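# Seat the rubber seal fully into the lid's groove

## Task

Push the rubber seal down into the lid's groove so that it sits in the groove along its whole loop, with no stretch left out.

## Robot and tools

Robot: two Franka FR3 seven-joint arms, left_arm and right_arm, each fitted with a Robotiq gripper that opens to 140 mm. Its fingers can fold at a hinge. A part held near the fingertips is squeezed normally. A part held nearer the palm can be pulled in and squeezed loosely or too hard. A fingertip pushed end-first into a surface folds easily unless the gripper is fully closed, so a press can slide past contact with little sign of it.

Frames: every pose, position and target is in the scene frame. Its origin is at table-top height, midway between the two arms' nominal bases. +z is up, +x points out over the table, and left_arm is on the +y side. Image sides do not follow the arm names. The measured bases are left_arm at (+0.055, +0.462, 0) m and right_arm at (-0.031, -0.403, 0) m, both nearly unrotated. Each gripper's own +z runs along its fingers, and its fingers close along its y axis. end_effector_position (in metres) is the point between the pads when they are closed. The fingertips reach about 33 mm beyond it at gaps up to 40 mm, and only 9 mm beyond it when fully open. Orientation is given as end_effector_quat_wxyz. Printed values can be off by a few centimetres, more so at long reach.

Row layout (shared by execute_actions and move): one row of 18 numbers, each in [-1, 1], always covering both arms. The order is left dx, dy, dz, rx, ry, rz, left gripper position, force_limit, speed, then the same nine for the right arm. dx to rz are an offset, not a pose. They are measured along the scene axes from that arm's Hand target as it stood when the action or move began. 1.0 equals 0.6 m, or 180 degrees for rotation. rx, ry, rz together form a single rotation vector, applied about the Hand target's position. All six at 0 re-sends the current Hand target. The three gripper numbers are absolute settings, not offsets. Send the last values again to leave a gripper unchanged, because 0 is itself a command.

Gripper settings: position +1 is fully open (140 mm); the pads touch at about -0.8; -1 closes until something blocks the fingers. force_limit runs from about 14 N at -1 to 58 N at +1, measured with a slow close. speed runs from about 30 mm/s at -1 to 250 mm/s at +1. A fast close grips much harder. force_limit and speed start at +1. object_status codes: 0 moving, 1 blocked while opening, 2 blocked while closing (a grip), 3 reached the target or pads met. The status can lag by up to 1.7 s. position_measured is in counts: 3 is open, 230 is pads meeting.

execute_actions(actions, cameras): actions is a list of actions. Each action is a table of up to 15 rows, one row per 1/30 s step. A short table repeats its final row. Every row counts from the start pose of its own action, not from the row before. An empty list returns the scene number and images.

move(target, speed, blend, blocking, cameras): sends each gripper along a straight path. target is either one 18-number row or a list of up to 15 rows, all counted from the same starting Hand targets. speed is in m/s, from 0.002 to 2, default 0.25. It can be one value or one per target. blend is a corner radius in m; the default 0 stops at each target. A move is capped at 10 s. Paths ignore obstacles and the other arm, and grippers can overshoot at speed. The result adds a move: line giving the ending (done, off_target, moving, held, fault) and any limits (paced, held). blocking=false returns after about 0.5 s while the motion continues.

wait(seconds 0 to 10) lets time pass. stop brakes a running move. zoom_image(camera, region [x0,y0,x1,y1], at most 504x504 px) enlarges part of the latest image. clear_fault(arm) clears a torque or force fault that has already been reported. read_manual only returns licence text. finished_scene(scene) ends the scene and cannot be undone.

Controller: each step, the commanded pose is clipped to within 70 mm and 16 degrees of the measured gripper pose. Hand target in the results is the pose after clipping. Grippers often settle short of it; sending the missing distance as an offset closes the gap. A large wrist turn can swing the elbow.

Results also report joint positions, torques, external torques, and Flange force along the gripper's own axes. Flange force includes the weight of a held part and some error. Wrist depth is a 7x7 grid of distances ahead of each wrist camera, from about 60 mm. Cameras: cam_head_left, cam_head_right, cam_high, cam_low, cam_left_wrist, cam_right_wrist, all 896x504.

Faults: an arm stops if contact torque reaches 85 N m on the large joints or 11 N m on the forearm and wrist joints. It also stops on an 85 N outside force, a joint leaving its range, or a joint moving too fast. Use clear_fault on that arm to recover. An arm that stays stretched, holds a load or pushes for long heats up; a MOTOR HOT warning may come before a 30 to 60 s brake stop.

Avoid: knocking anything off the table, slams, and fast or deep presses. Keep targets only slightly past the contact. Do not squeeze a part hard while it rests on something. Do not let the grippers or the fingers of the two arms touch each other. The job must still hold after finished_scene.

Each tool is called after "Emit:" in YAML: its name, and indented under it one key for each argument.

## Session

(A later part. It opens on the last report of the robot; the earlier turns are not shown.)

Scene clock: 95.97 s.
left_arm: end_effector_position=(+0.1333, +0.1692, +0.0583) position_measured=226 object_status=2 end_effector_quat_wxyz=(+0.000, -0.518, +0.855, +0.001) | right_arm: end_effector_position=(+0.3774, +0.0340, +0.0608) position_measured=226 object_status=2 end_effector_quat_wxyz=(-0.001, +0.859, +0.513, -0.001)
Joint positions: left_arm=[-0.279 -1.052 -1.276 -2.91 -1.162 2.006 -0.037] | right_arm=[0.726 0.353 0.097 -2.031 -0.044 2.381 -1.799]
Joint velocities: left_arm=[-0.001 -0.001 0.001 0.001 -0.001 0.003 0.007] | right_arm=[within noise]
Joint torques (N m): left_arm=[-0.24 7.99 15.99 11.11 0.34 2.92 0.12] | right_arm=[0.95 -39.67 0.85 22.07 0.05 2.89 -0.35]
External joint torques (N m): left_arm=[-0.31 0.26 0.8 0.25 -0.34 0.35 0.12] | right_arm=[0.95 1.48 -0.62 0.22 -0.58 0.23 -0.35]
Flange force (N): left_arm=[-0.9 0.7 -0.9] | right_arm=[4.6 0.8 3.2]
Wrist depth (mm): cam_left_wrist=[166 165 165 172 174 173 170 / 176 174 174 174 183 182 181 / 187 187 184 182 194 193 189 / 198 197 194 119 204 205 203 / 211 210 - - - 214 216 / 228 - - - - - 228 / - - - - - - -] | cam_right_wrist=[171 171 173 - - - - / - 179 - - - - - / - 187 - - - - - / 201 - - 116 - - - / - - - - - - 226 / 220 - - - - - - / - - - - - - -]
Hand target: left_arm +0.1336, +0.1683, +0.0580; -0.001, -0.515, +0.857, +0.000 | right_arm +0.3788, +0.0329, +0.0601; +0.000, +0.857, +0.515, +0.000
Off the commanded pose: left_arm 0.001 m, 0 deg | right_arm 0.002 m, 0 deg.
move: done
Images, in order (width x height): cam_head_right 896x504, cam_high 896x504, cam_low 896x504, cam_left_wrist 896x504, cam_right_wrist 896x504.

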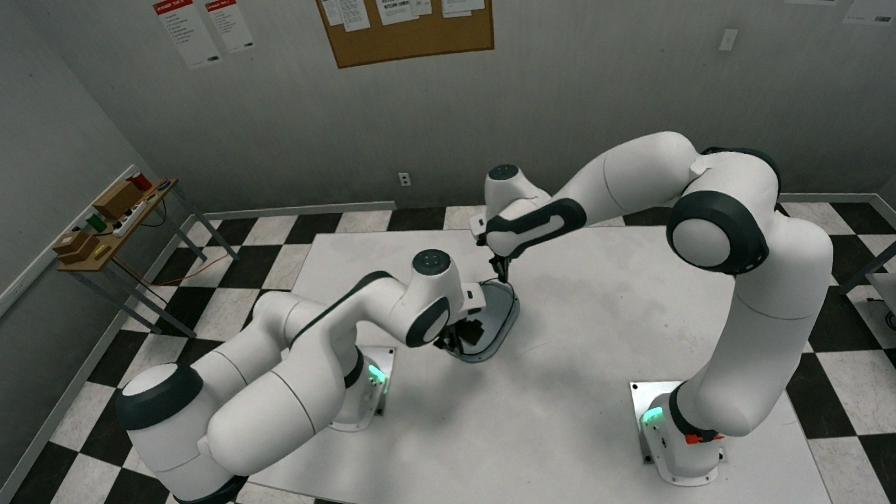

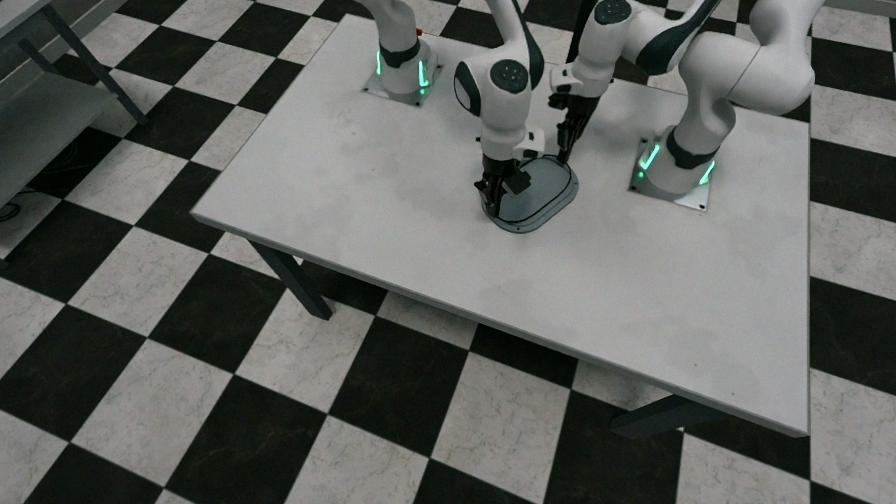

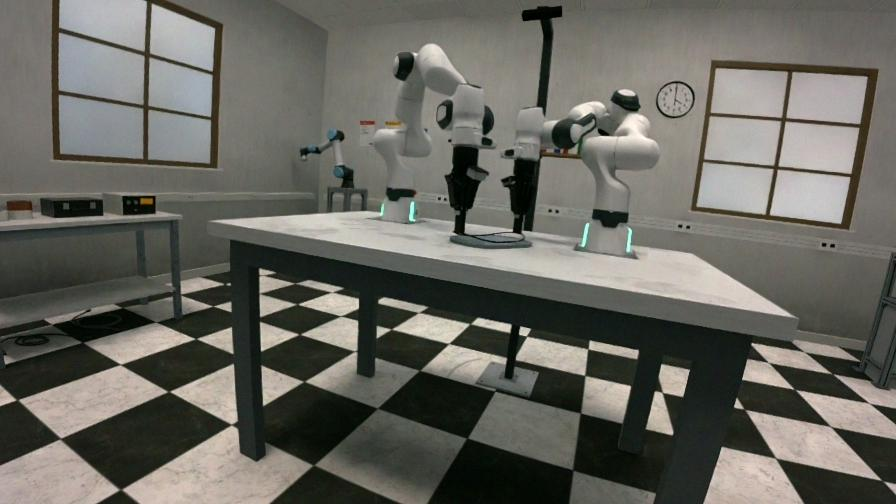

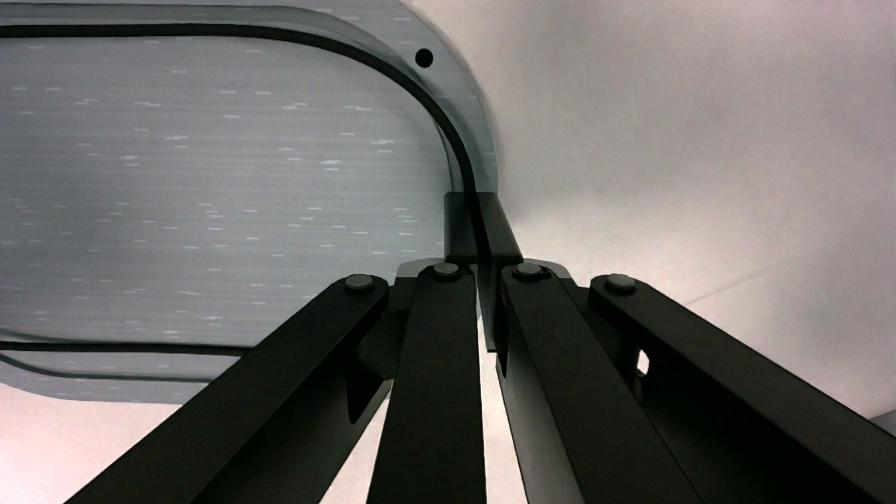

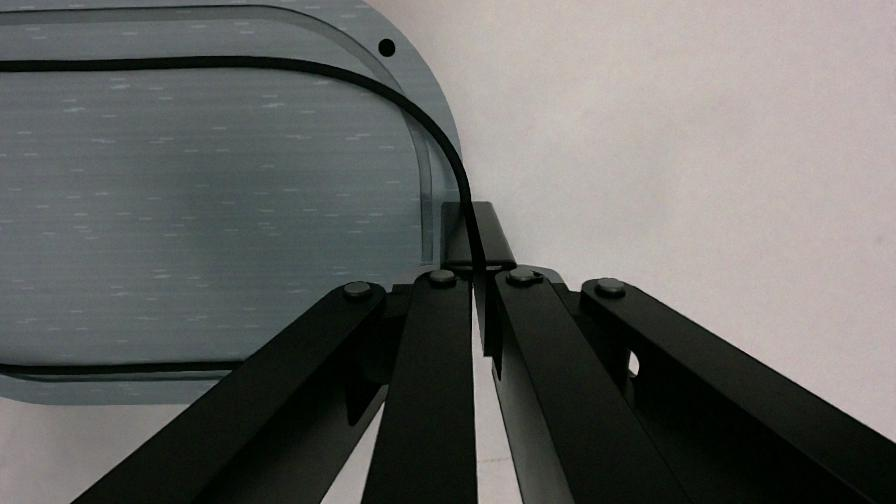

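Emit:
move:
  target: [0.0088, -0.0047, -0.0205, 0, 0, 0, -1, -0.3, -1, 0, 0, -0.0217, 0, 0, 0, -1, -0.3, -1]
  speed: 0.05
  cameras: ["cam_high", "cam_low", "cam_left_wrist", "cam_right_wrist"]

Scene clock: 101.93 s.
left_arm: end_effector_position=(+0.1389, +0.1673, +0.0457) position_measured=226 object_status=2 end_effector_quat_wxyz=(+0.000, -0.518, +0.855, +0.002) | right_arm: end_effector_position=(+0.3775, +0.0344, +0.0482) position_measured=226 object_status=2 end_effector_quat_wxyz=(-0.002, +0.858, +0.514, +0.000)
Joint positions: left_arm=[-0.23 -1.021 -1.333 -2.902 -1.201 2.045 -0.008] | right_arm=[0.726 0.376 0.097 -2.034 -0.048 2.408 -1.799]
Joint velocities: left_arm=[0 -0.001 0 0 0.001 0.002 0.007] | right_arm=[within noise]
Joint torques (N m): left_arm=[-0.23 8.21 16.11 10.67 0.33 2.94 0.16] | right_arm=[1.01 -39.71 0.63 21.42 0.04 2.88 -0.22]
External joint torques (N m): left_arm=[-0.29 0.33 0.82 0.55 -0.33 0.38 0.16] | right_arm=[1.07 1.83 -0.88 -0.18 -0.57 0.21 -0.22]
Flange force (N): left_arm=[-0.3 0.0 -1.0] | right_arm=[3.9 0.3 4.1]
Wrist depth (mm): cam_left_wrist=[- 154 155 159 162 161 160 / - 164 162 163 172 170 168 / 171 170 170 168 181 180 179 / 184 183 180 111 189 190 190 / 197 193 - - - 201 202 / - - - - - - 213 / - - - - - - -] | cam_right_wrist=[159 160 161 - - - - / 168 - - - - - - / 176 - - 177 - - - / 185 - - 116 - - - / - - - - - - - / 204 - - - - - - / - - - - - - -]
Hand target: left_arm +0.1389, +0.1655, +0.0457; -0.001, -0.515, +0.857, +0.000 | right_arm +0.3788, +0.0329, +0.0470; +0.000, +0.857, +0.515, +0.000
Off the commanded pose: left_arm 0.002 m, 0 deg | right_arm 0.002 m, 0 deg.
move: done
Images, in order (width x height): cam_high 896x504, cam_low 896x504, cam_left_wrist 896x504, cam_right_wrist 896x504.

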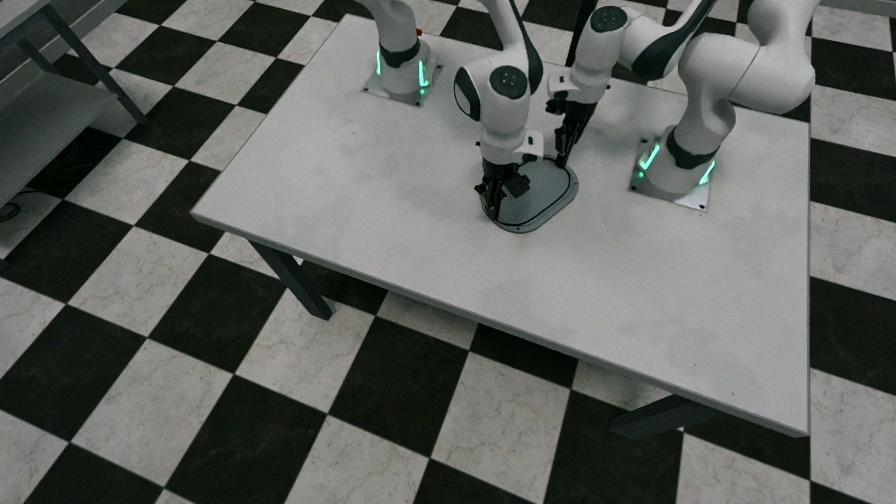

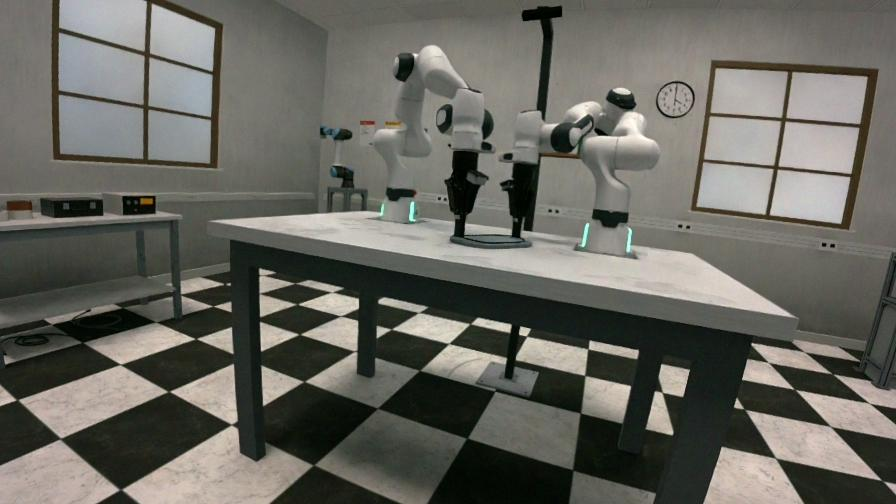

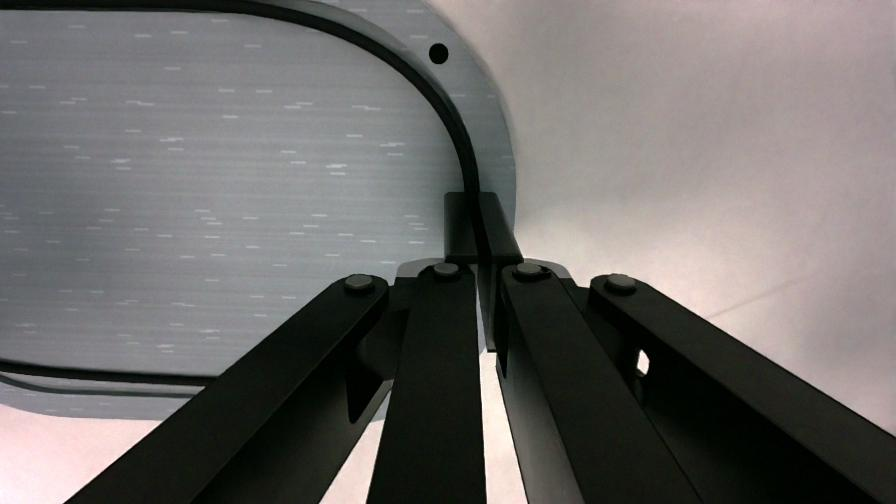

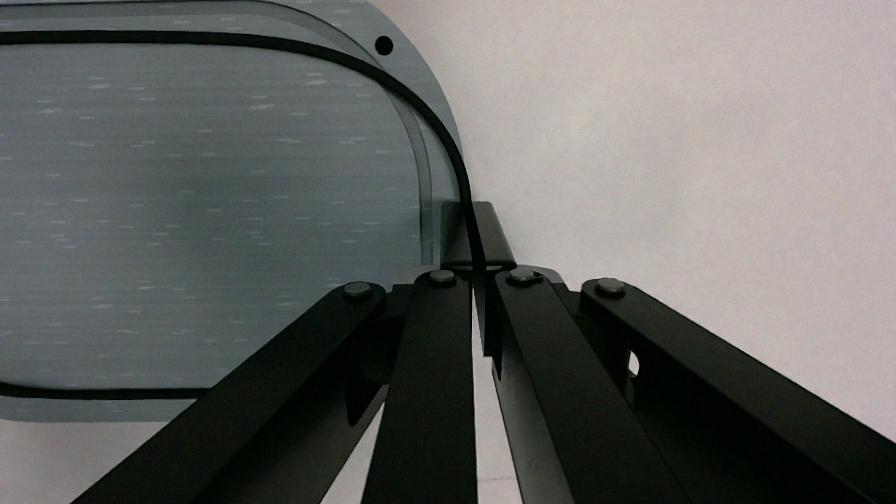

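Emit:
zoom_image:
  camera: "cam_left_wrist"
  region: [360, 60, 560, 260]

Emit:
zoom_image:
  camera: "cam_right_wrist"
  region: [360, 60, 560, 260]

Scaled by 2.520 from the camera's 896x504 image, which has a finer 1280x720 frame.

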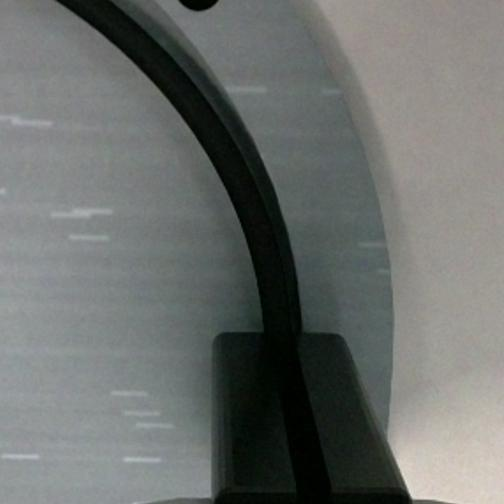

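Scaled by 2.520 from the camera's 896x504 image, which has a finer 1280x720 frame.

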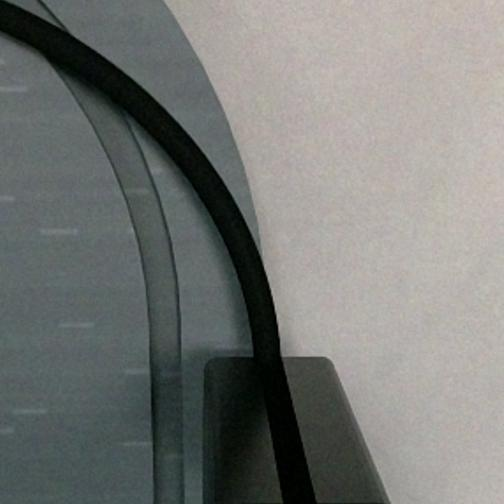

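Emit:
move:
  target: [0, 0, -0.0067, 0, 0, 0, -1, -0.3, -1, 0, 0, 0, 0, 0, 0, -1, -0.3, -1]
  speed: 0.02

Emit:
move:
  target: [0, 0, -0.0025, 0, 0, 0, -1, -0.3, -1, 0, 0, 0, 0, 0, 0, -1, -0.3, -1]
  speed: 0.02
  cameras: ["cam_left_wrist"]

Scene clock: 104.37 s.
left_arm: end_effector_position=(+0.1387, +0.1674, +0.0425) position_measured=226 object_status=2 end_effector_quat_wxyz=(+0.000, -0.517, +0.856, +0.003) | right_arm: end_effector_position=(+0.3776, +0.0345, +0.0483) position_measured=226 object_status=2 end_effector_quat_wxyz=(-0.002, +0.858, +0.514, +0.000)
Joint positions: left_arm=[-0.223 -1.016 -1.346 -2.901 -1.211 2.051 -0.001] | right_arm=[0.726 0.376 0.097 -2.034 -0.048 2.408 -1.799]
Joint velocities: left_arm=[0.001 -0.001 -0.001 0 0.002 0 0.005] | right_arm=[within noise]
Joint torques (N m): left_arm=[0.59 8.84 13.76 10.23 -0.65 3.63 0.13] | right_arm=[0.97 -39.75 0.61 21.42 0.04 2.91 -0.24]
External joint torques (N m): left_arm=[0.6 0.85 -1.55 0.33 -1.31 1.08 0.13] | right_arm=[1.02 1.55 -0.9 0 -0.57 0.27 -0.24]
Flange force (N): left_arm=[4.1 -7.5 16.6] | right_arm=[3.8 0.4 3.7]
Wrist depth (mm): cam_left_wrist=[152 151 150 157 159 158 157 / 160 159 160 159 168 167 166 / 168 170 166 163 177 177 176 / 180 179 178 115 186 188 185 / 195 189 - - - 197 201 / 201 - - - - - 210 / - - - - - - -] | cam_right_wrist=[161 157 163 - - - - / - - - 171 - - - / - - - 174 - - - / - 187 - 115 - - - / - 194 - - - - - / - - - - - - - / - - - - - - -]
Hand target: left_arm +0.1389, +0.1655, +0.0416; -0.001, -0.515, +0.857, +0.000 | right_arm +0.3788, +0.0329, +0.0470; +0.000, +0.857, +0.515, +0.000
Off the commanded pose: left_arm 0.002 m, 0 deg | right_arm 0.002 m, 0 deg.
move: done

Scene clock: 105.07 s.
left_arm: end_effector_position=(+0.1390, +0.1659, +0.0425) position_measured=226 object_status=2 end_effector_quat_wxyz=(-0.001, -0.516, +0.856, +0.001) | right_arm: end_effector_position=(+0.3776, +0.0345, +0.0483) position_measured=226 object_status=2 end_effector_quat_wxyz=(-0.002, +0.858, +0.514, +0.000)
Joint positions: left_arm=[-0.221 -1.016 -1.349 -2.899 -1.215 2.053 0.002] | right_arm=[0.726 0.376 0.097 -2.034 -0.048 2.408 -1.799]
Joint velocities: left_arm=[0.002 0.001 0.001 0.001 -0.005 0.001 0.002] | right_arm=[within noise]
Joint torques (N m): left_arm=[0.95 9.66 11.86 8.93 -1.06 3.51 0.27] | right_arm=[0.93 -39.73 0.62 21.45 0.06 2.9 -0.23]
External joint torques (N m): left_arm=[0.98 1.66 -3.53 -1 -1.71 0.95 0.27] | right_arm=[0.73 1.62 -1.13 -0.01 -0.55 0.25 -0.23]
Flange force (N): left_arm=[4.6 -10.0 28.2] | right_arm=[3.9 0.9 3.8]
Wrist depth (mm): cam_left_wrist=[153 150 152 158 160 158 157 / 160 159 159 159 169 167 166 / 167 169 166 164 177 177 175 / - 180 176 119 186 188 186 / 196 190 - - - 196 199 / 202 - - - - - 210 / - - - - - - -] | cam_right_wrist=[160 161 160 164 172 - - / - - - 171 - - - / - - - 177 - 192 - / - 186 - 115 - - - / - 195 - - - - - / - - - - - - - / - - - - - - -]
Hand target: left_arm +0.1389, +0.1655, +0.0401; -0.001, -0.515, +0.857, +0.000 | right_arm +0.3788, +0.0329, +0.0470; +0.000, +0.857, +0.515, +0.000
Off the commanded pose: left_arm 0.002 m, 0 deg | right_arm 0.002 m, 0 deg.
move: done
Images, in order (width x height): cam_left_wrist 896x504.

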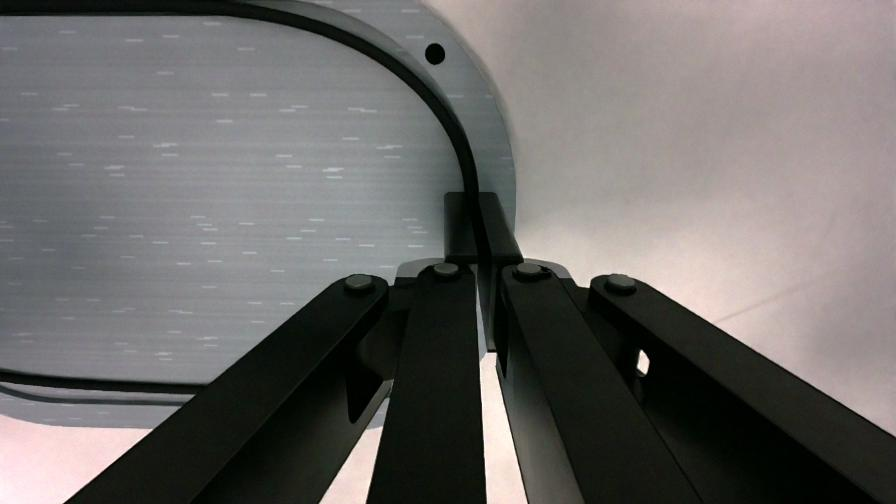

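Emit:
zoom_image:
  camera: "cam_left_wrist"
  region: [400, 90, 540, 230]

Scaled by 3.600 from the camera's 896x504 image, which has a finer 1280x720 frame.

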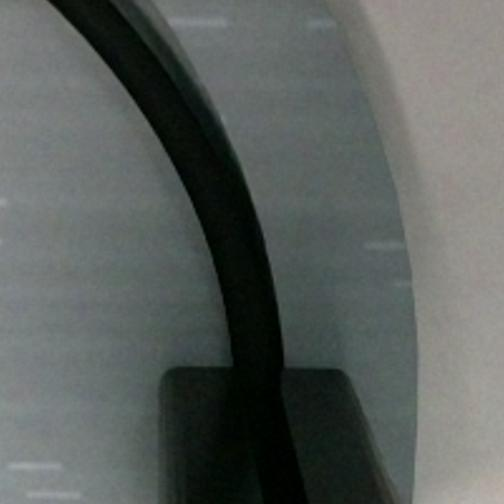

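Emit:
move:
  target:
    - [0, 0, 0.0035, 0, 0, 0, -1, -0.3, -1, 0, 0, 0, 0, 0, 0, -1, -0.3, -1]
    - [0, 0, 0.0035, 0, 0, 0, -0.65, -0.3, -1, 0, 0, 0, 0, 0, 0, -1, -0.3, -1]
  speed: 0.02
  cameras: ["cam_left_wrist"]

Scene clock: 108.03 s.
left_arm: end_effector_position=(+0.1399, +0.1654, +0.0428) position_measured=211 object_status=0 end_effector_quat_wxyz=(+0.000, -0.516, +0.856, +0.000) | right_arm: end_effector_position=(+0.3776, +0.0345, +0.0483) position_measured=226 object_status=2 end_effector_quat_wxyz=(-0.002, +0.858, +0.514, +0.000)
Joint positions: left_arm=[-0.22 -1.016 -1.348 -2.899 -1.215 2.056 0.002] | right_arm=[0.726 0.376 0.097 -2.034 -0.048 2.408 -1.799]
Joint torques (N m): left_arm=[-0.98 8.17 16.08 9.73 0.65 2.38 0.03] | right_arm=[0.97 -39.75 0.64 21.44 0.04 2.89 -0.19]
External joint torques (N m): left_arm=[-0.99 0.12 0.71 -0.18 -0.01 -0.18 0.03] | right_arm=[0.97 1.5 -0.92 0.04 -0.56 0.26 -0.19]
Flange force (N): left_arm=[-2.3 5.9 -5.0] | right_arm=[3.9 0.4 3.6]
Wrist depth (mm): cam_left_wrist=[154 150 152 157 159 158 157 / 163 162 159 158 168 167 165 / 169 170 168 165 177 176 176 / 182 181 177 120 185 188 185 / 195 190 - - - 196 198 / 203 - - - - - 208 / - - - - - - -] | cam_right_wrist=[159 159 163 171 - - - / - - 168 - - - - / - 175 - 175 - - 193 / - - - 115 - - - / - - - - - - - / 203 - - - - - - / - - - - - - -]
Hand target: left_arm +0.1389, +0.1655, +0.0422; -0.001, -0.515, +0.857, +0.000 | right_arm +0.3788, +0.0329, +0.0470; +0.000, +0.857, +0.515, +0.000
Off the commanded pose: left_arm 0.001 m, 0 deg | right_arm 0.002 m, 0 deg.
move: done
Images, in order (width x height): cam_left_wrist 896x504.

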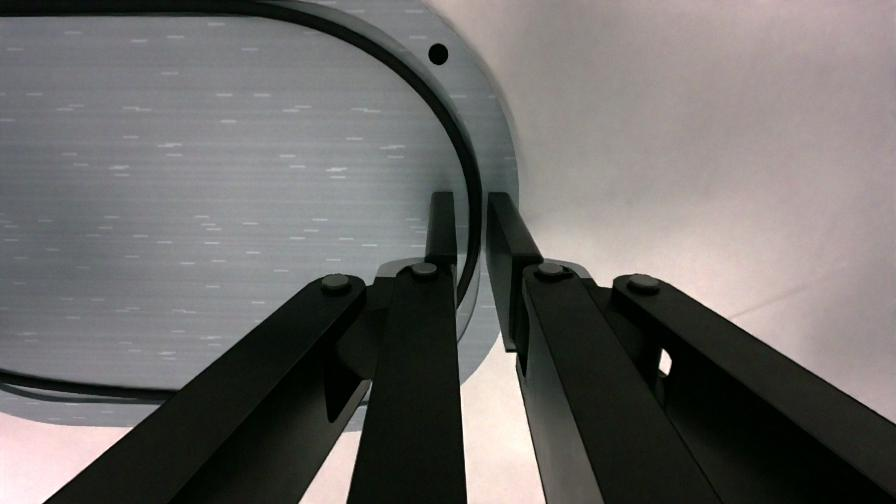

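Emit:
zoom_image:
  camera: "cam_left_wrist"
  region: [380, 100, 560, 330]

Scaled by 2.191 from the camera's 896x504 image, which has a finer 1280x720 frame.

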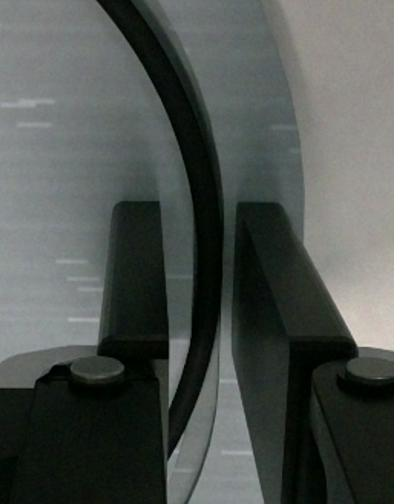

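Emit:
move:
  target:
    - [0, 0, 0.02, 0, 0, 0, -0.65, -0.3, -1, 0, 0, 0, 0, 0, 0, -1, -0.3, -1]
    - [0, 0, 0.02, 0, 0, 0, -1, -0.3, -0.2, 0, 0, 0, 0, 0, 0, -1, -0.3, -1]
  speed: 0.04
  cameras: ["cam_left_wrist"]

Scene clock: 110.60 s.
left_arm: end_effector_position=(+0.1393, +0.1652, +0.0536) position_measured=233 object_status=3 end_effector_quat_wxyz=(-0.002, -0.514, +0.858, +0.000) | right_arm: end_effector_position=(+0.3776, +0.0345, +0.0483) position_measured=226 object_status=2 end_effector_quat_wxyz=(-0.002, +0.858, +0.514, +0.000)
Joint positions: left_arm=[-0.241 -1.03 -1.3 -2.899 -1.179 2.031 -0.004] | right_arm=[0.726 0.376 0.097 -2.034 -0.048 2.408 -1.799]
Joint torques (N m): left_arm=[-1.1 6.36 16.92 10.88 0.92 2.4 -0.17] | right_arm=[0.97 -39.71 0.62 21.44 0.04 2.88 -0.27]
External joint torques (N m): left_arm=[-1.06 -1.34 1.65 0.11 0.26 -0.16 -0.17] | right_arm=[0.99 1.87 -0.92 -0.15 -0.56 0.21 -0.26]
Flange force (N): left_arm=[-3.8 9.6 -12.3] | right_arm=[4.1 0.5 4.2]
Wrist depth (mm): cam_left_wrist=[164 163 162 167 170 169 166 / 171 170 169 170 179 177 178 / 180 181 - 176 189 188 186 / - 194 190 119 199 199 196 / 204 203 - - 92 209 210 / 223 - - - - - 224 / - - - - - - -] | cam_right_wrist=[- 160 160 169 - - 174 / - 168 165 - - - - / - - - - - - - / - - - 115 - - - / - - - - - - - / 203 - - - - - - / - - - - - - -]
Hand target: left_arm +0.1389, +0.1655, +0.0542; -0.001, -0.515, +0.857, +0.000 | right_arm +0.3788, +0.0329, +0.0470; +0.000, +0.857, +0.515, +0.000
Off the commanded pose: left_arm 0.001 m, 0 deg | right_arm 0.002 m, 0 deg.
move: done
Images, in order (width x height): cam_left_wrist 896x504.

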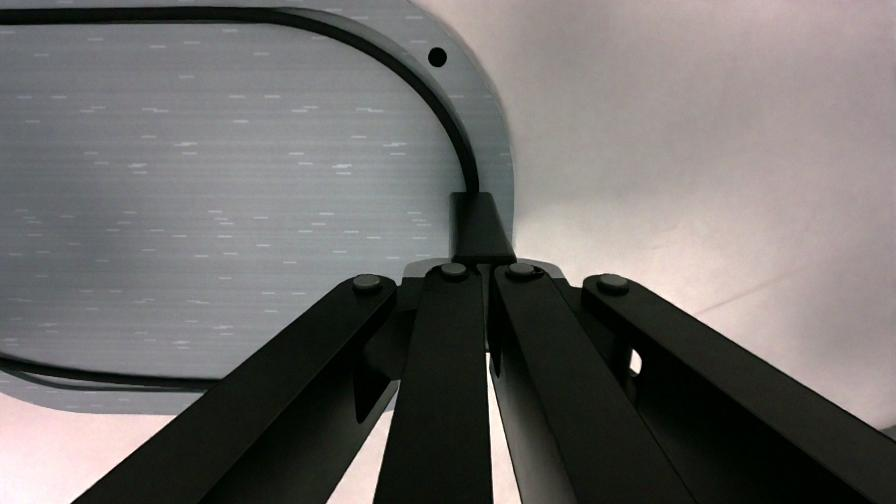

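Emit:
move:
  target: [0, 0, -0.0217, 0, 0, 0, -1, -0.3, -0.2, 0, 0, 0, 0, 0, 0, -1, -0.3, -1]
  speed: 0.03

Scene clock: 111.87 s.
left_arm: end_effector_position=(+0.1379, +0.1664, +0.0429) position_measured=233 object_status=3 end_effector_quat_wxyz=(-0.001, -0.517, +0.856, +0.003) | right_arm: end_effector_position=(+0.3776, +0.0345, +0.0483) position_measured=226 object_status=2 end_effector_quat_wxyz=(-0.002, +0.858, +0.514, +0.000)
Joint positions: left_arm=[-0.223 -1.017 -1.346 -2.899 -1.212 2.049 -0.002] | right_arm=[0.726 0.376 0.097 -2.034 -0.048 2.408 -1.799]
Joint velocities: left_arm=[0.001 0 0.001 0 0 -0.001 0.004] | right_arm=[within noise]
Joint torques (N m): left_arm=[0.99 8.96 12.41 9.06 -0.96 3.68 0.41] | right_arm=[0.97 -39.77 0.58 21.42 0.03 2.89 -0.27]
External joint torques (N m): left_arm=[0.97 0.92 -2.94 -0.85 -1.62 1.13 0.41] | right_arm=[1.01 1.65 -0.94 -0.09 -0.57 0.24 -0.27]
Flange force (N): left_arm=[3.5 -9.2 24.7] | right_arm=[3.8 0.5 3.8]
Wrist depth (mm): cam_left_wrist=[- 151 150 158 160 159 158 / - 159 161 158 168 167 166 / 168 169 168 166 - 179 176 / - 182 177 119 187 188 187 / - 189 - - 92 198 199 / 203 - - - - - 210 / - - - - - - -] | cam_right_wrist=[- 159 160 - - - - / - - - 170 183 - - / 175 174 - 172 - - - / - - - 115 198 - - / - - - - - - 212 / - - - - - - - / - - - - - - -]
Hand target: left_arm +0.1389, +0.1655, +0.0412; -0.001, -0.515, +0.857, +0.000 | right_arm +0.3788, +0.0329, +0.0470; +0.000, +0.857, +0.515, +0.000
Off the commanded pose: left_arm 0.002 m, 0 deg | right_arm 0.002 m, 0 deg.
move: done

Emit:
zoom_image:
  camera: "cam_left_wrist"
  region: [0, 0, 500, 200]

Emit:
move:
  target: [0, 0, 0.025, 0, 0, 0, -1, -0.3, -0.2, 0, 0, 0, 0, 0, 0, -1, -0.3, -1]
  speed: 0.06
  cameras: ["cam_left_wrist", "cam_right_wrist"]

Scaled by 1.008 from the camera's 896x504 image, which has a finer 1280x720 frame.
This view is cut from an older image: the scene may have changed since it was taken.

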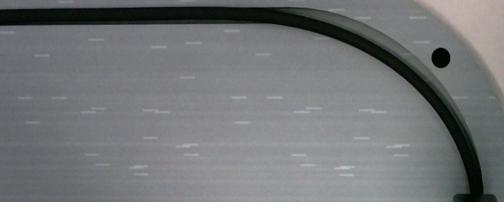

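Scene clock: 115.63 s.
left_arm: end_effector_position=(+0.1395, +0.1653, +0.0555) position_measured=233 object_status=3 end_effector_quat_wxyz=(-0.002, -0.514, +0.858, -0.001) | right_arm: end_effector_position=(+0.3776, +0.0345, +0.0483) position_measured=226 object_status=2 end_effector_quat_wxyz=(-0.002, +0.858, +0.514, +0.000)
Joint positions: left_arm=[-0.244 -1.034 -1.293 -2.899 -1.173 2.025 -0.005] | right_arm=[0.726 0.376 0.097 -2.034 -0.048 2.408 -1.799]
Joint velocities: left_arm=[0 0.001 0.001 0 0.003 -0.004 -0.002] | right_arm=[within noise]
Joint torques (N m): left_arm=[-1.07 6.41 16.99 11 0.91 2.47 -0.29] | right_arm=[0.99 -39.74 0.66 21.43 0.04 2.89 -0.2]
External joint torques (N m): left_arm=[-1.08 -1.31 1.69 0.14 0.24 -0.11 -0.29] | right_arm=[1.2 1.66 -0.71 -0.06 -0.57 0.24 -0.2]
Flange force (N): left_arm=[-3.6 9.9 -12.2] | right_arm=[4.1 0.1 3.9]
Wrist depth (mm): cam_left_wrist=[165 165 163 169 171 170 168 / 173 171 172 172 179 178 178 / 183 182 182 178 190 190 188 / 195 196 190 119 201 201 199 / 209 205 - - 92 211 212 / 225 - - - - - 224 / - - - - - - -] | cam_right_wrist=[- - 161 168 - 172 171 / - 170 - - - - - / - 175 - 176 - - 187 / - - 188 115 - - - / - - 91 - - - - / - - - - - - - / - - - - - - -]
Hand target: left_arm +0.1389, +0.1655, +0.0562; -0.001, -0.515, +0.857, +0.000 | right_arm +0.3788, +0.0329, +0.0470; +0.000, +0.857, +0.515, +0.000
Off the commanded pose: left_arm 0.001 m, 0 deg | right_arm 0.002 m, 0 deg.
move: done
Images, in order (width x height): cam_left_wrist 896x504, cam_right_wrist 896x504.

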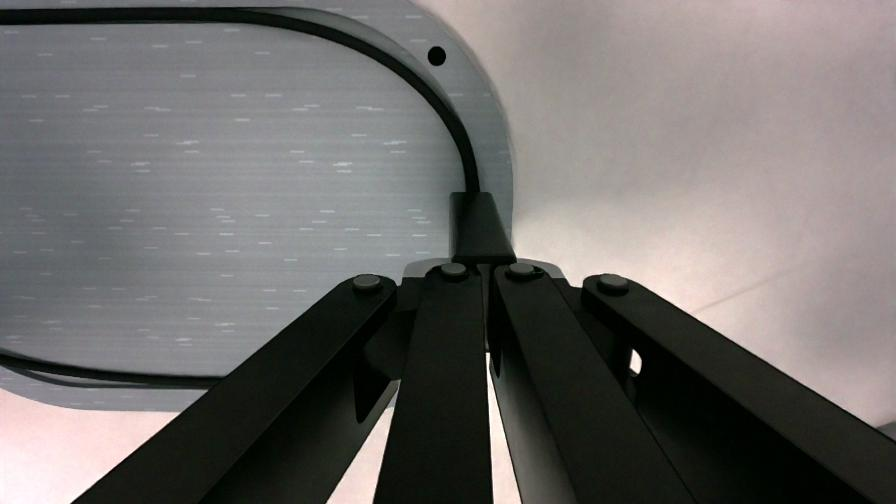

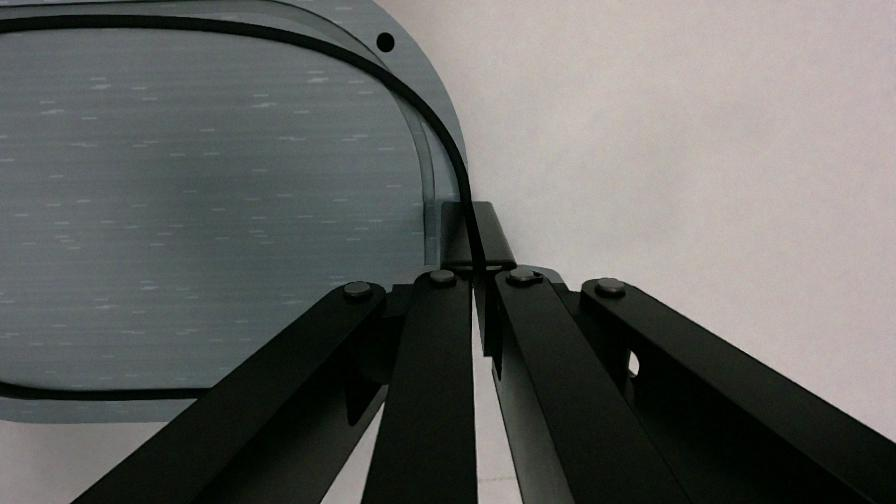

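Emit:
zoom_image:
  camera: "cam_left_wrist"
  region: [0, 0, 240, 60]

Emit:
zoom_image:
  camera: "cam_right_wrist"
  region: [0, 330, 240, 440]

Scaled by 2.100 from the camera's 896x504 image, which has a finer 1280x720 frame.

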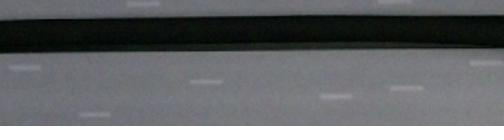

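Scaled by 2.100 from the camera's 896x504 image, which has a finer 1280x720 frame.

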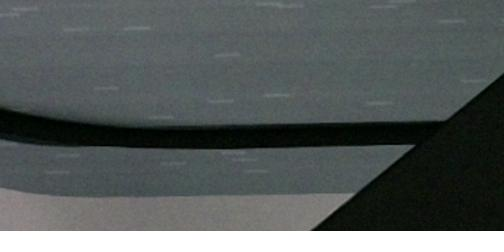

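Emit:
move:
  target:
    - [-0.0118, -0.0975, 0.0063, 0, 0, 0.26, -0.586, -0.3, -0.5, 0, 0, 0, 0, 0, 0, -1, -0.3, -1]
    - [-0.0118, -0.0975, -0.0185, 0, 0, 0.26, -0.586, -0.3, -0.5, 0, 0, 0, 0, 0, 0, -1, -0.3, -1]
  speed: [0.1, 0.04]
  cameras: ["cam_left_wrist", "cam_right_wrist"]

Scene clock: 139.77 s.
left_arm: end_effector_position=(+0.1306, +0.1078, +0.0453) position_measured=203 object_status=3 end_effector_quat_wxyz=(+0.001, +0.813, -0.583, -0.002) | right_arm: end_effector_position=(+0.3776, +0.0345, +0.0483) position_measured=226 object_status=2 end_effector_quat_wxyz=(-0.002, +0.858, +0.514, +0.000)
Joint positions: left_arm=[-0.057 -1.146 -1.46 -2.722 -1.292 1.909 -0.823] | right_arm=[0.726 0.376 0.097 -2.034 -0.048 2.408 -1.799]
Joint velocities: left_arm=[-0.001 0.002 0 0.001 -0.002 0.003 0] | right_arm=[within noise]
Joint torques (N m): left_arm=[-0.21 11.83 21.29 8.02 0.36 3.05 0.04] | right_arm=[0.98 -39.73 0.63 21.48 0.05 2.89 -0.26]
External joint torques (N m): left_arm=[-0.27 -0.27 1.1 -0.01 -0.39 0.41 0.04] | right_arm=[0.96 1.73 -0.95 -0.03 -0.56 0.23 -0.26]
Flange force (N): left_arm=[-2.6 0.3 -2.3] | right_arm=[4.2 0.6 4.0]
Wrist depth (mm): cam_left_wrist=[- 153 152 164 161 160 159 / 163 161 160 162 169 168 166 / 171 169 171 167 177 177 176 / 181 179 177 173 120 187 186 / 195 - - 188 - 194 197 / - - - - - - 207 / - - - - - - -] | cam_right_wrist=[162 - 161 - - - - / - - 167 - - - - / - - - - - - - / - - - 116 - - - / - - - - - 205 - / - - - - - - - / - - - - - - -]
Hand target: left_arm +0.1318, +0.1070, +0.0451; +0.001, +0.813, -0.582, +0.000 | right_arm +0.3788, +0.0329, +0.0470; +0.000, +0.857, +0.515, +0.000
Off the commanded pose: left_arm 0.002 m, 0 deg | right_arm 0.002 m, 0 deg.
move: done
Images, in order (width x height): cam_left_wrist 896x504, cam_right_wrist 896x504.

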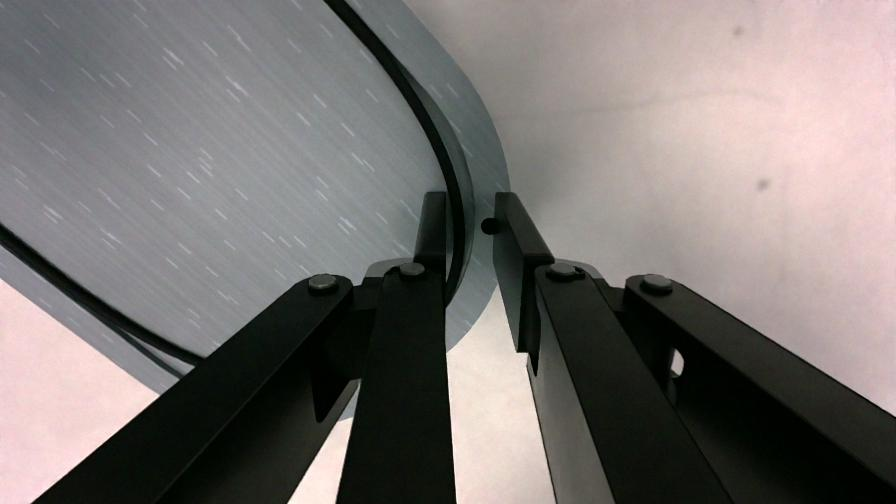

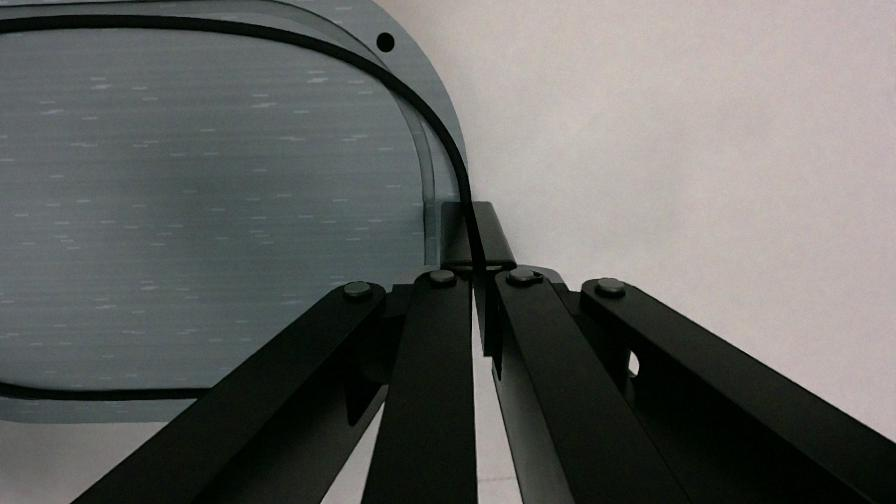

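Emit:
move:
  target:
    - [0, 0, -0.0025, 0, 0, 0, -0.586, -0.3, -0.5, 0, 0, 0, 0, 0, 0, -1, -0.3, -1]
    - [0, 0, -0.0025, 0, 0, 0, -1, -0.3, -1, 0, 0, 0, 0, 0, 0, -1, -0.3, -1]
  speed: 0.03
  cameras: ["cam_left_wrist"]

Scene clock: 141.93 s.
left_arm: end_effector_position=(+0.1323, +0.1064, +0.0448) position_measured=226 object_status=0 end_effector_quat_wxyz=(+0.002, +0.814, -0.581, +0.001) | right_arm: end_effector_position=(+0.3776, +0.0345, +0.0483) position_measured=226 object_status=2 end_effector_quat_wxyz=(-0.002, +0.858, +0.514, +0.000)
Joint positions: left_arm=[-0.053 -1.147 -1.464 -2.722 -1.299 1.915 -0.823] | right_arm=[0.726 0.376 0.097 -2.034 -0.048 2.408 -1.799]
Joint torques (N m): left_arm=[-1.09 12.54 19.97 8.28 0.17 2.57 0.01] | right_arm=[1 -39.7 0.65 21.46 0.04 2.89 -0.25]
External joint torques (N m): left_arm=[-1.11 0.42 -0.26 0.34 -0.58 -0.08 0.01] | right_arm=[1.08 1.79 -0.85 -0.1 -0.56 0.23 -0.25]
Flange force (N): left_arm=[-2.4 2.7 1.2] | right_arm=[4.1 0.4 4.1]
Wrist depth (mm): cam_left_wrist=[- 153 152 160 161 159 158 / 163 161 160 162 169 168 166 / 169 170 169 167 178 177 - / - 179 177 119 186 187 185 / 192 189 - - - 195 197 / 216 - - - - - 206 / - - - - - - -] | cam_right_wrist=[159 159 159 - - - 174 / - 166 168 - - - - / - - - 166 - - - / - 185 186 116 - - - / - 191 91 - - - - / - - - - - - 224 / - - - - - - -]
Hand target: left_arm +0.1318, +0.1070, +0.0436; +0.001, +0.813, -0.582, +0.000 | right_arm +0.3788, +0.0329, +0.0470; +0.000, +0.857, +0.515, +0.000
Off the commanded pose: left_arm 0.001 m, 0 deg | right_arm 0.002 m, 0 deg.
move: done
Images, in order (width x height): cam_left_wrist 896x504.

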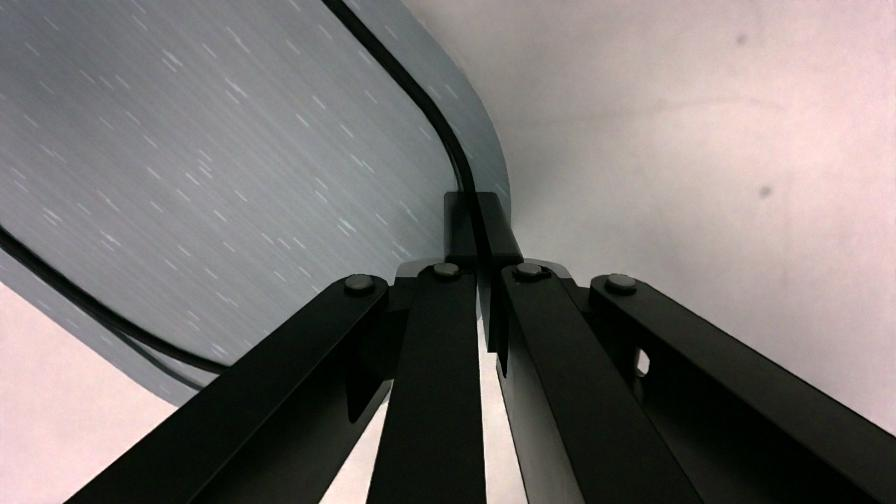

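Emit:
zoom_image:
  camera: "cam_left_wrist"
  region: [390, 70, 530, 210]

Scaled by 3.600 from the camera's 896x504 image, which has a finer 1280x720 frame.

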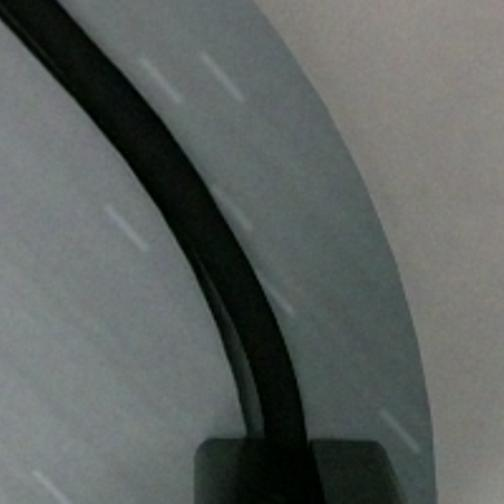

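Emit:
move:
  target:
    - [0.0027, 0.001, 0, 0, 0, 0, -1, -0.3, -1, 0, 0, 0, 0, 0, 0, -1, -0.3, -1]
    - [0.0027, 0.001, -0.0035, 0, 0, 0, -1, -0.3, -1, 0, 0, 0, 0, 0, 0, -1, -0.3, -1]
  speed: 0.02
  cameras: ["cam_left_wrist"]

Emit:
zoom_image:
  camera: "cam_left_wrist"
  region: [390, 70, 530, 210]

Scene clock: 146.53 s.
left_arm: end_effector_position=(+0.1328, +0.1065, +0.0447) position_measured=226 object_status=2 end_effector_quat_wxyz=(+0.002, +0.814, -0.581, +0.001) | right_arm: end_effector_position=(+0.3776, +0.0345, +0.0483) position_measured=226 object_status=2 end_effector_quat_wxyz=(-0.002, +0.858, +0.514, +0.000)
Joint positions: left_arm=[-0.052 -1.147 -1.464 -2.722 -1.3 1.915 -0.822] | right_arm=[0.726 0.376 0.097 -2.034 -0.048 2.408 -1.799]
Joint torques (N m): left_arm=[1.47 12.26 15.88 6.42 -0.25 3.47 0.27] | right_arm=[0.94 -39.73 0.61 21.45 0.04 2.88 -0.26]
External joint torques (N m): left_arm=[1.52 0.12 -4.26 -1.53 -1 0.84 0.27] | right_arm=[1.03 1.61 -0.87 -0.03 -0.56 0.23 -0.26]
Flange force (N): left_arm=[6.4 -4.2 21.3] | right_arm=[3.9 0.4 3.7]
Wrist depth (mm): cam_left_wrist=[- 154 152 160 161 158 159 / - 160 160 161 169 169 166 / 169 171 168 167 176 179 175 / 182 179 176 119 185 187 185 / 192 189 - - - 195 196 / 216 - - - - - 206 / - - - - - - -] | cam_right_wrist=[159 160 162 - - - - / - - - - - - - / - - - - 189 - - / 185 - 185 115 - - - / - 195 - - - - - / - - - - - - - / - - - - - - -]
Hand target: left_arm +0.1335, +0.1076, +0.0415; +0.001, +0.813, -0.582, +0.000 | right_arm +0.3788, +0.0329, +0.0470; +0.000, +0.857, +0.515, +0.000
Off the commanded pose: left_arm 0.003 m, 0 deg | right_arm 0.002 m, 0 deg.
move: done
Images, in order (width x height): cam_left_wrist 896x504.

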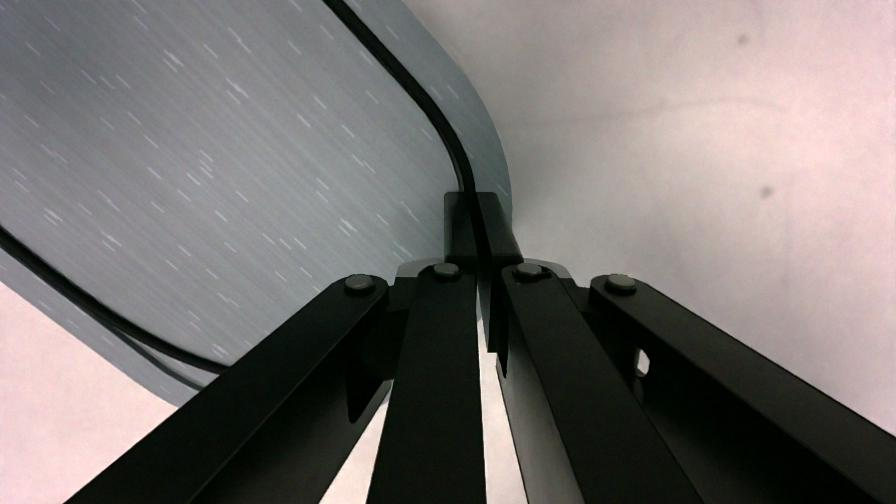

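Scaled by 3.600 from the camera's 896x504 image, which has a finer 1280x720 frame.

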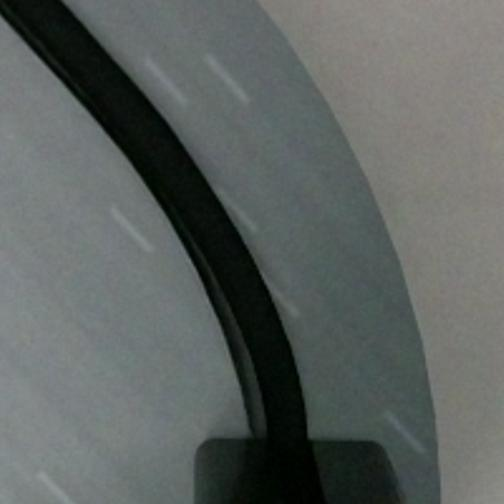

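Emit:
move:
  target:
    - [0.0008, 0, 0.0065, 0, 0, 0, -1, -0.3, -1, 0, 0, 0, 0, 0, 0, -1, -0.3, -1]
    - [0.0025, -0.0005, 0.0065, 0, 0, 0, -1, -0.3, -1, 0, 0, 0, 0, 0, 0, -1, -0.3, -1]
  speed: 0.03
  cameras: ["cam_left_wrist"]

Emit:
zoom_image:
  camera: "cam_left_wrist"
  region: [390, 70, 530, 210]

Scene clock: 148.57 s.
left_arm: end_effector_position=(+0.1345, +0.1068, +0.0451) position_measured=226 object_status=2 end_effector_quat_wxyz=(+0.002, +0.815, -0.579, +0.001) | right_arm: end_effector_position=(+0.3776, +0.0345, +0.0483) position_measured=226 object_status=2 end_effector_quat_wxyz=(-0.002, +0.858, +0.514, +0.000)
Joint positions: left_arm=[-0.048 -1.147 -1.463 -2.722 -1.298 1.914 -0.821] | right_arm=[0.726 0.376 0.097 -2.034 -0.048 2.408 -1.799]
Joint torques (N m): left_arm=[-0.3 11.79 21.65 7.99 1 2.76 0.22] | right_arm=[0.99 -39.71 0.66 21.46 0.04 2.89 -0.26]
External joint torques (N m): left_arm=[-0.3 -0.35 1.49 0.05 0.24 0.13 0.22] | right_arm=[1.08 1.75 -0.82 -0.05 -0.56 0.24 -0.26]
Flange force (N): left_arm=[-2.9 -0.1 -5.9] | right_arm=[4.2 0.4 4.0]
Wrist depth (mm): cam_left_wrist=[- 153 152 160 159 160 159 / 164 162 160 159 170 169 167 / 171 170 169 167 177 177 176 / 182 - 177 119 187 186 186 / 193 189 - - - 196 - / 217 - - - - - 206 / - - - - - - -] | cam_right_wrist=[160 160 160 - - - - / - - - - - - - / - - - 176 - - - / - - 184 115 - - - / - - - - - - - / - - - - - - - / - - - - - - -]
Hand target: left_arm +0.1350, +0.1073, +0.0454; +0.001, +0.813, -0.582, +0.000 | right_arm +0.3788, +0.0329, +0.0470; +0.000, +0.857, +0.515, +0.000
Off the commanded pose: left_arm 0.001 m, 0 deg | right_arm 0.002 m, 0 deg.
move: done
Images, in order (width x height): cam_left_wrist 896x504.

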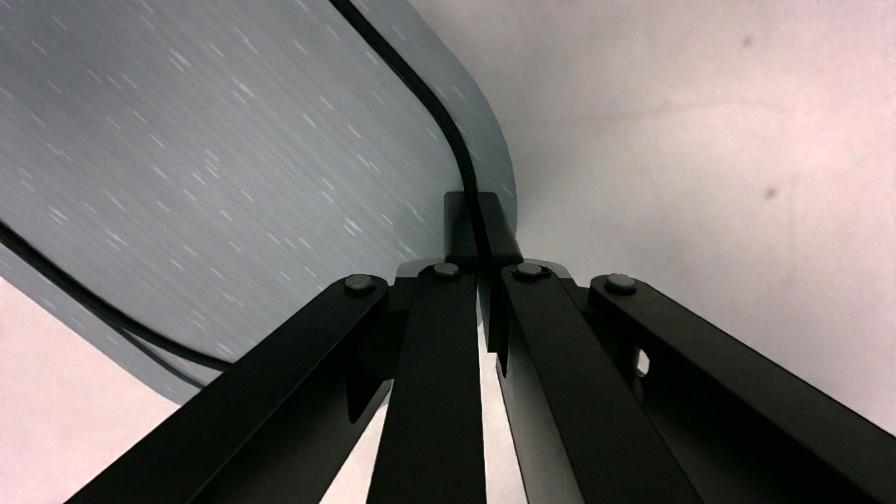

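Scaled by 3.600 from the camera's 896x504 image, which has a finer 1280x720 frame.

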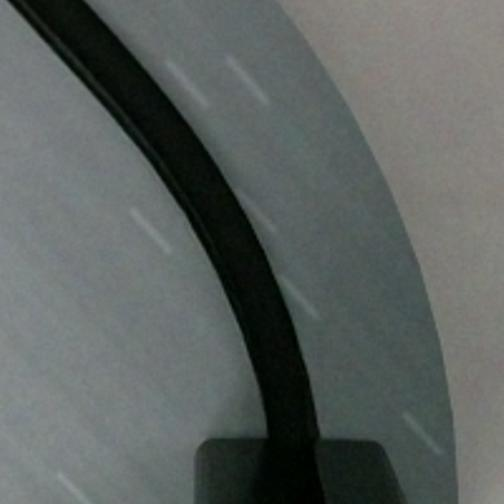

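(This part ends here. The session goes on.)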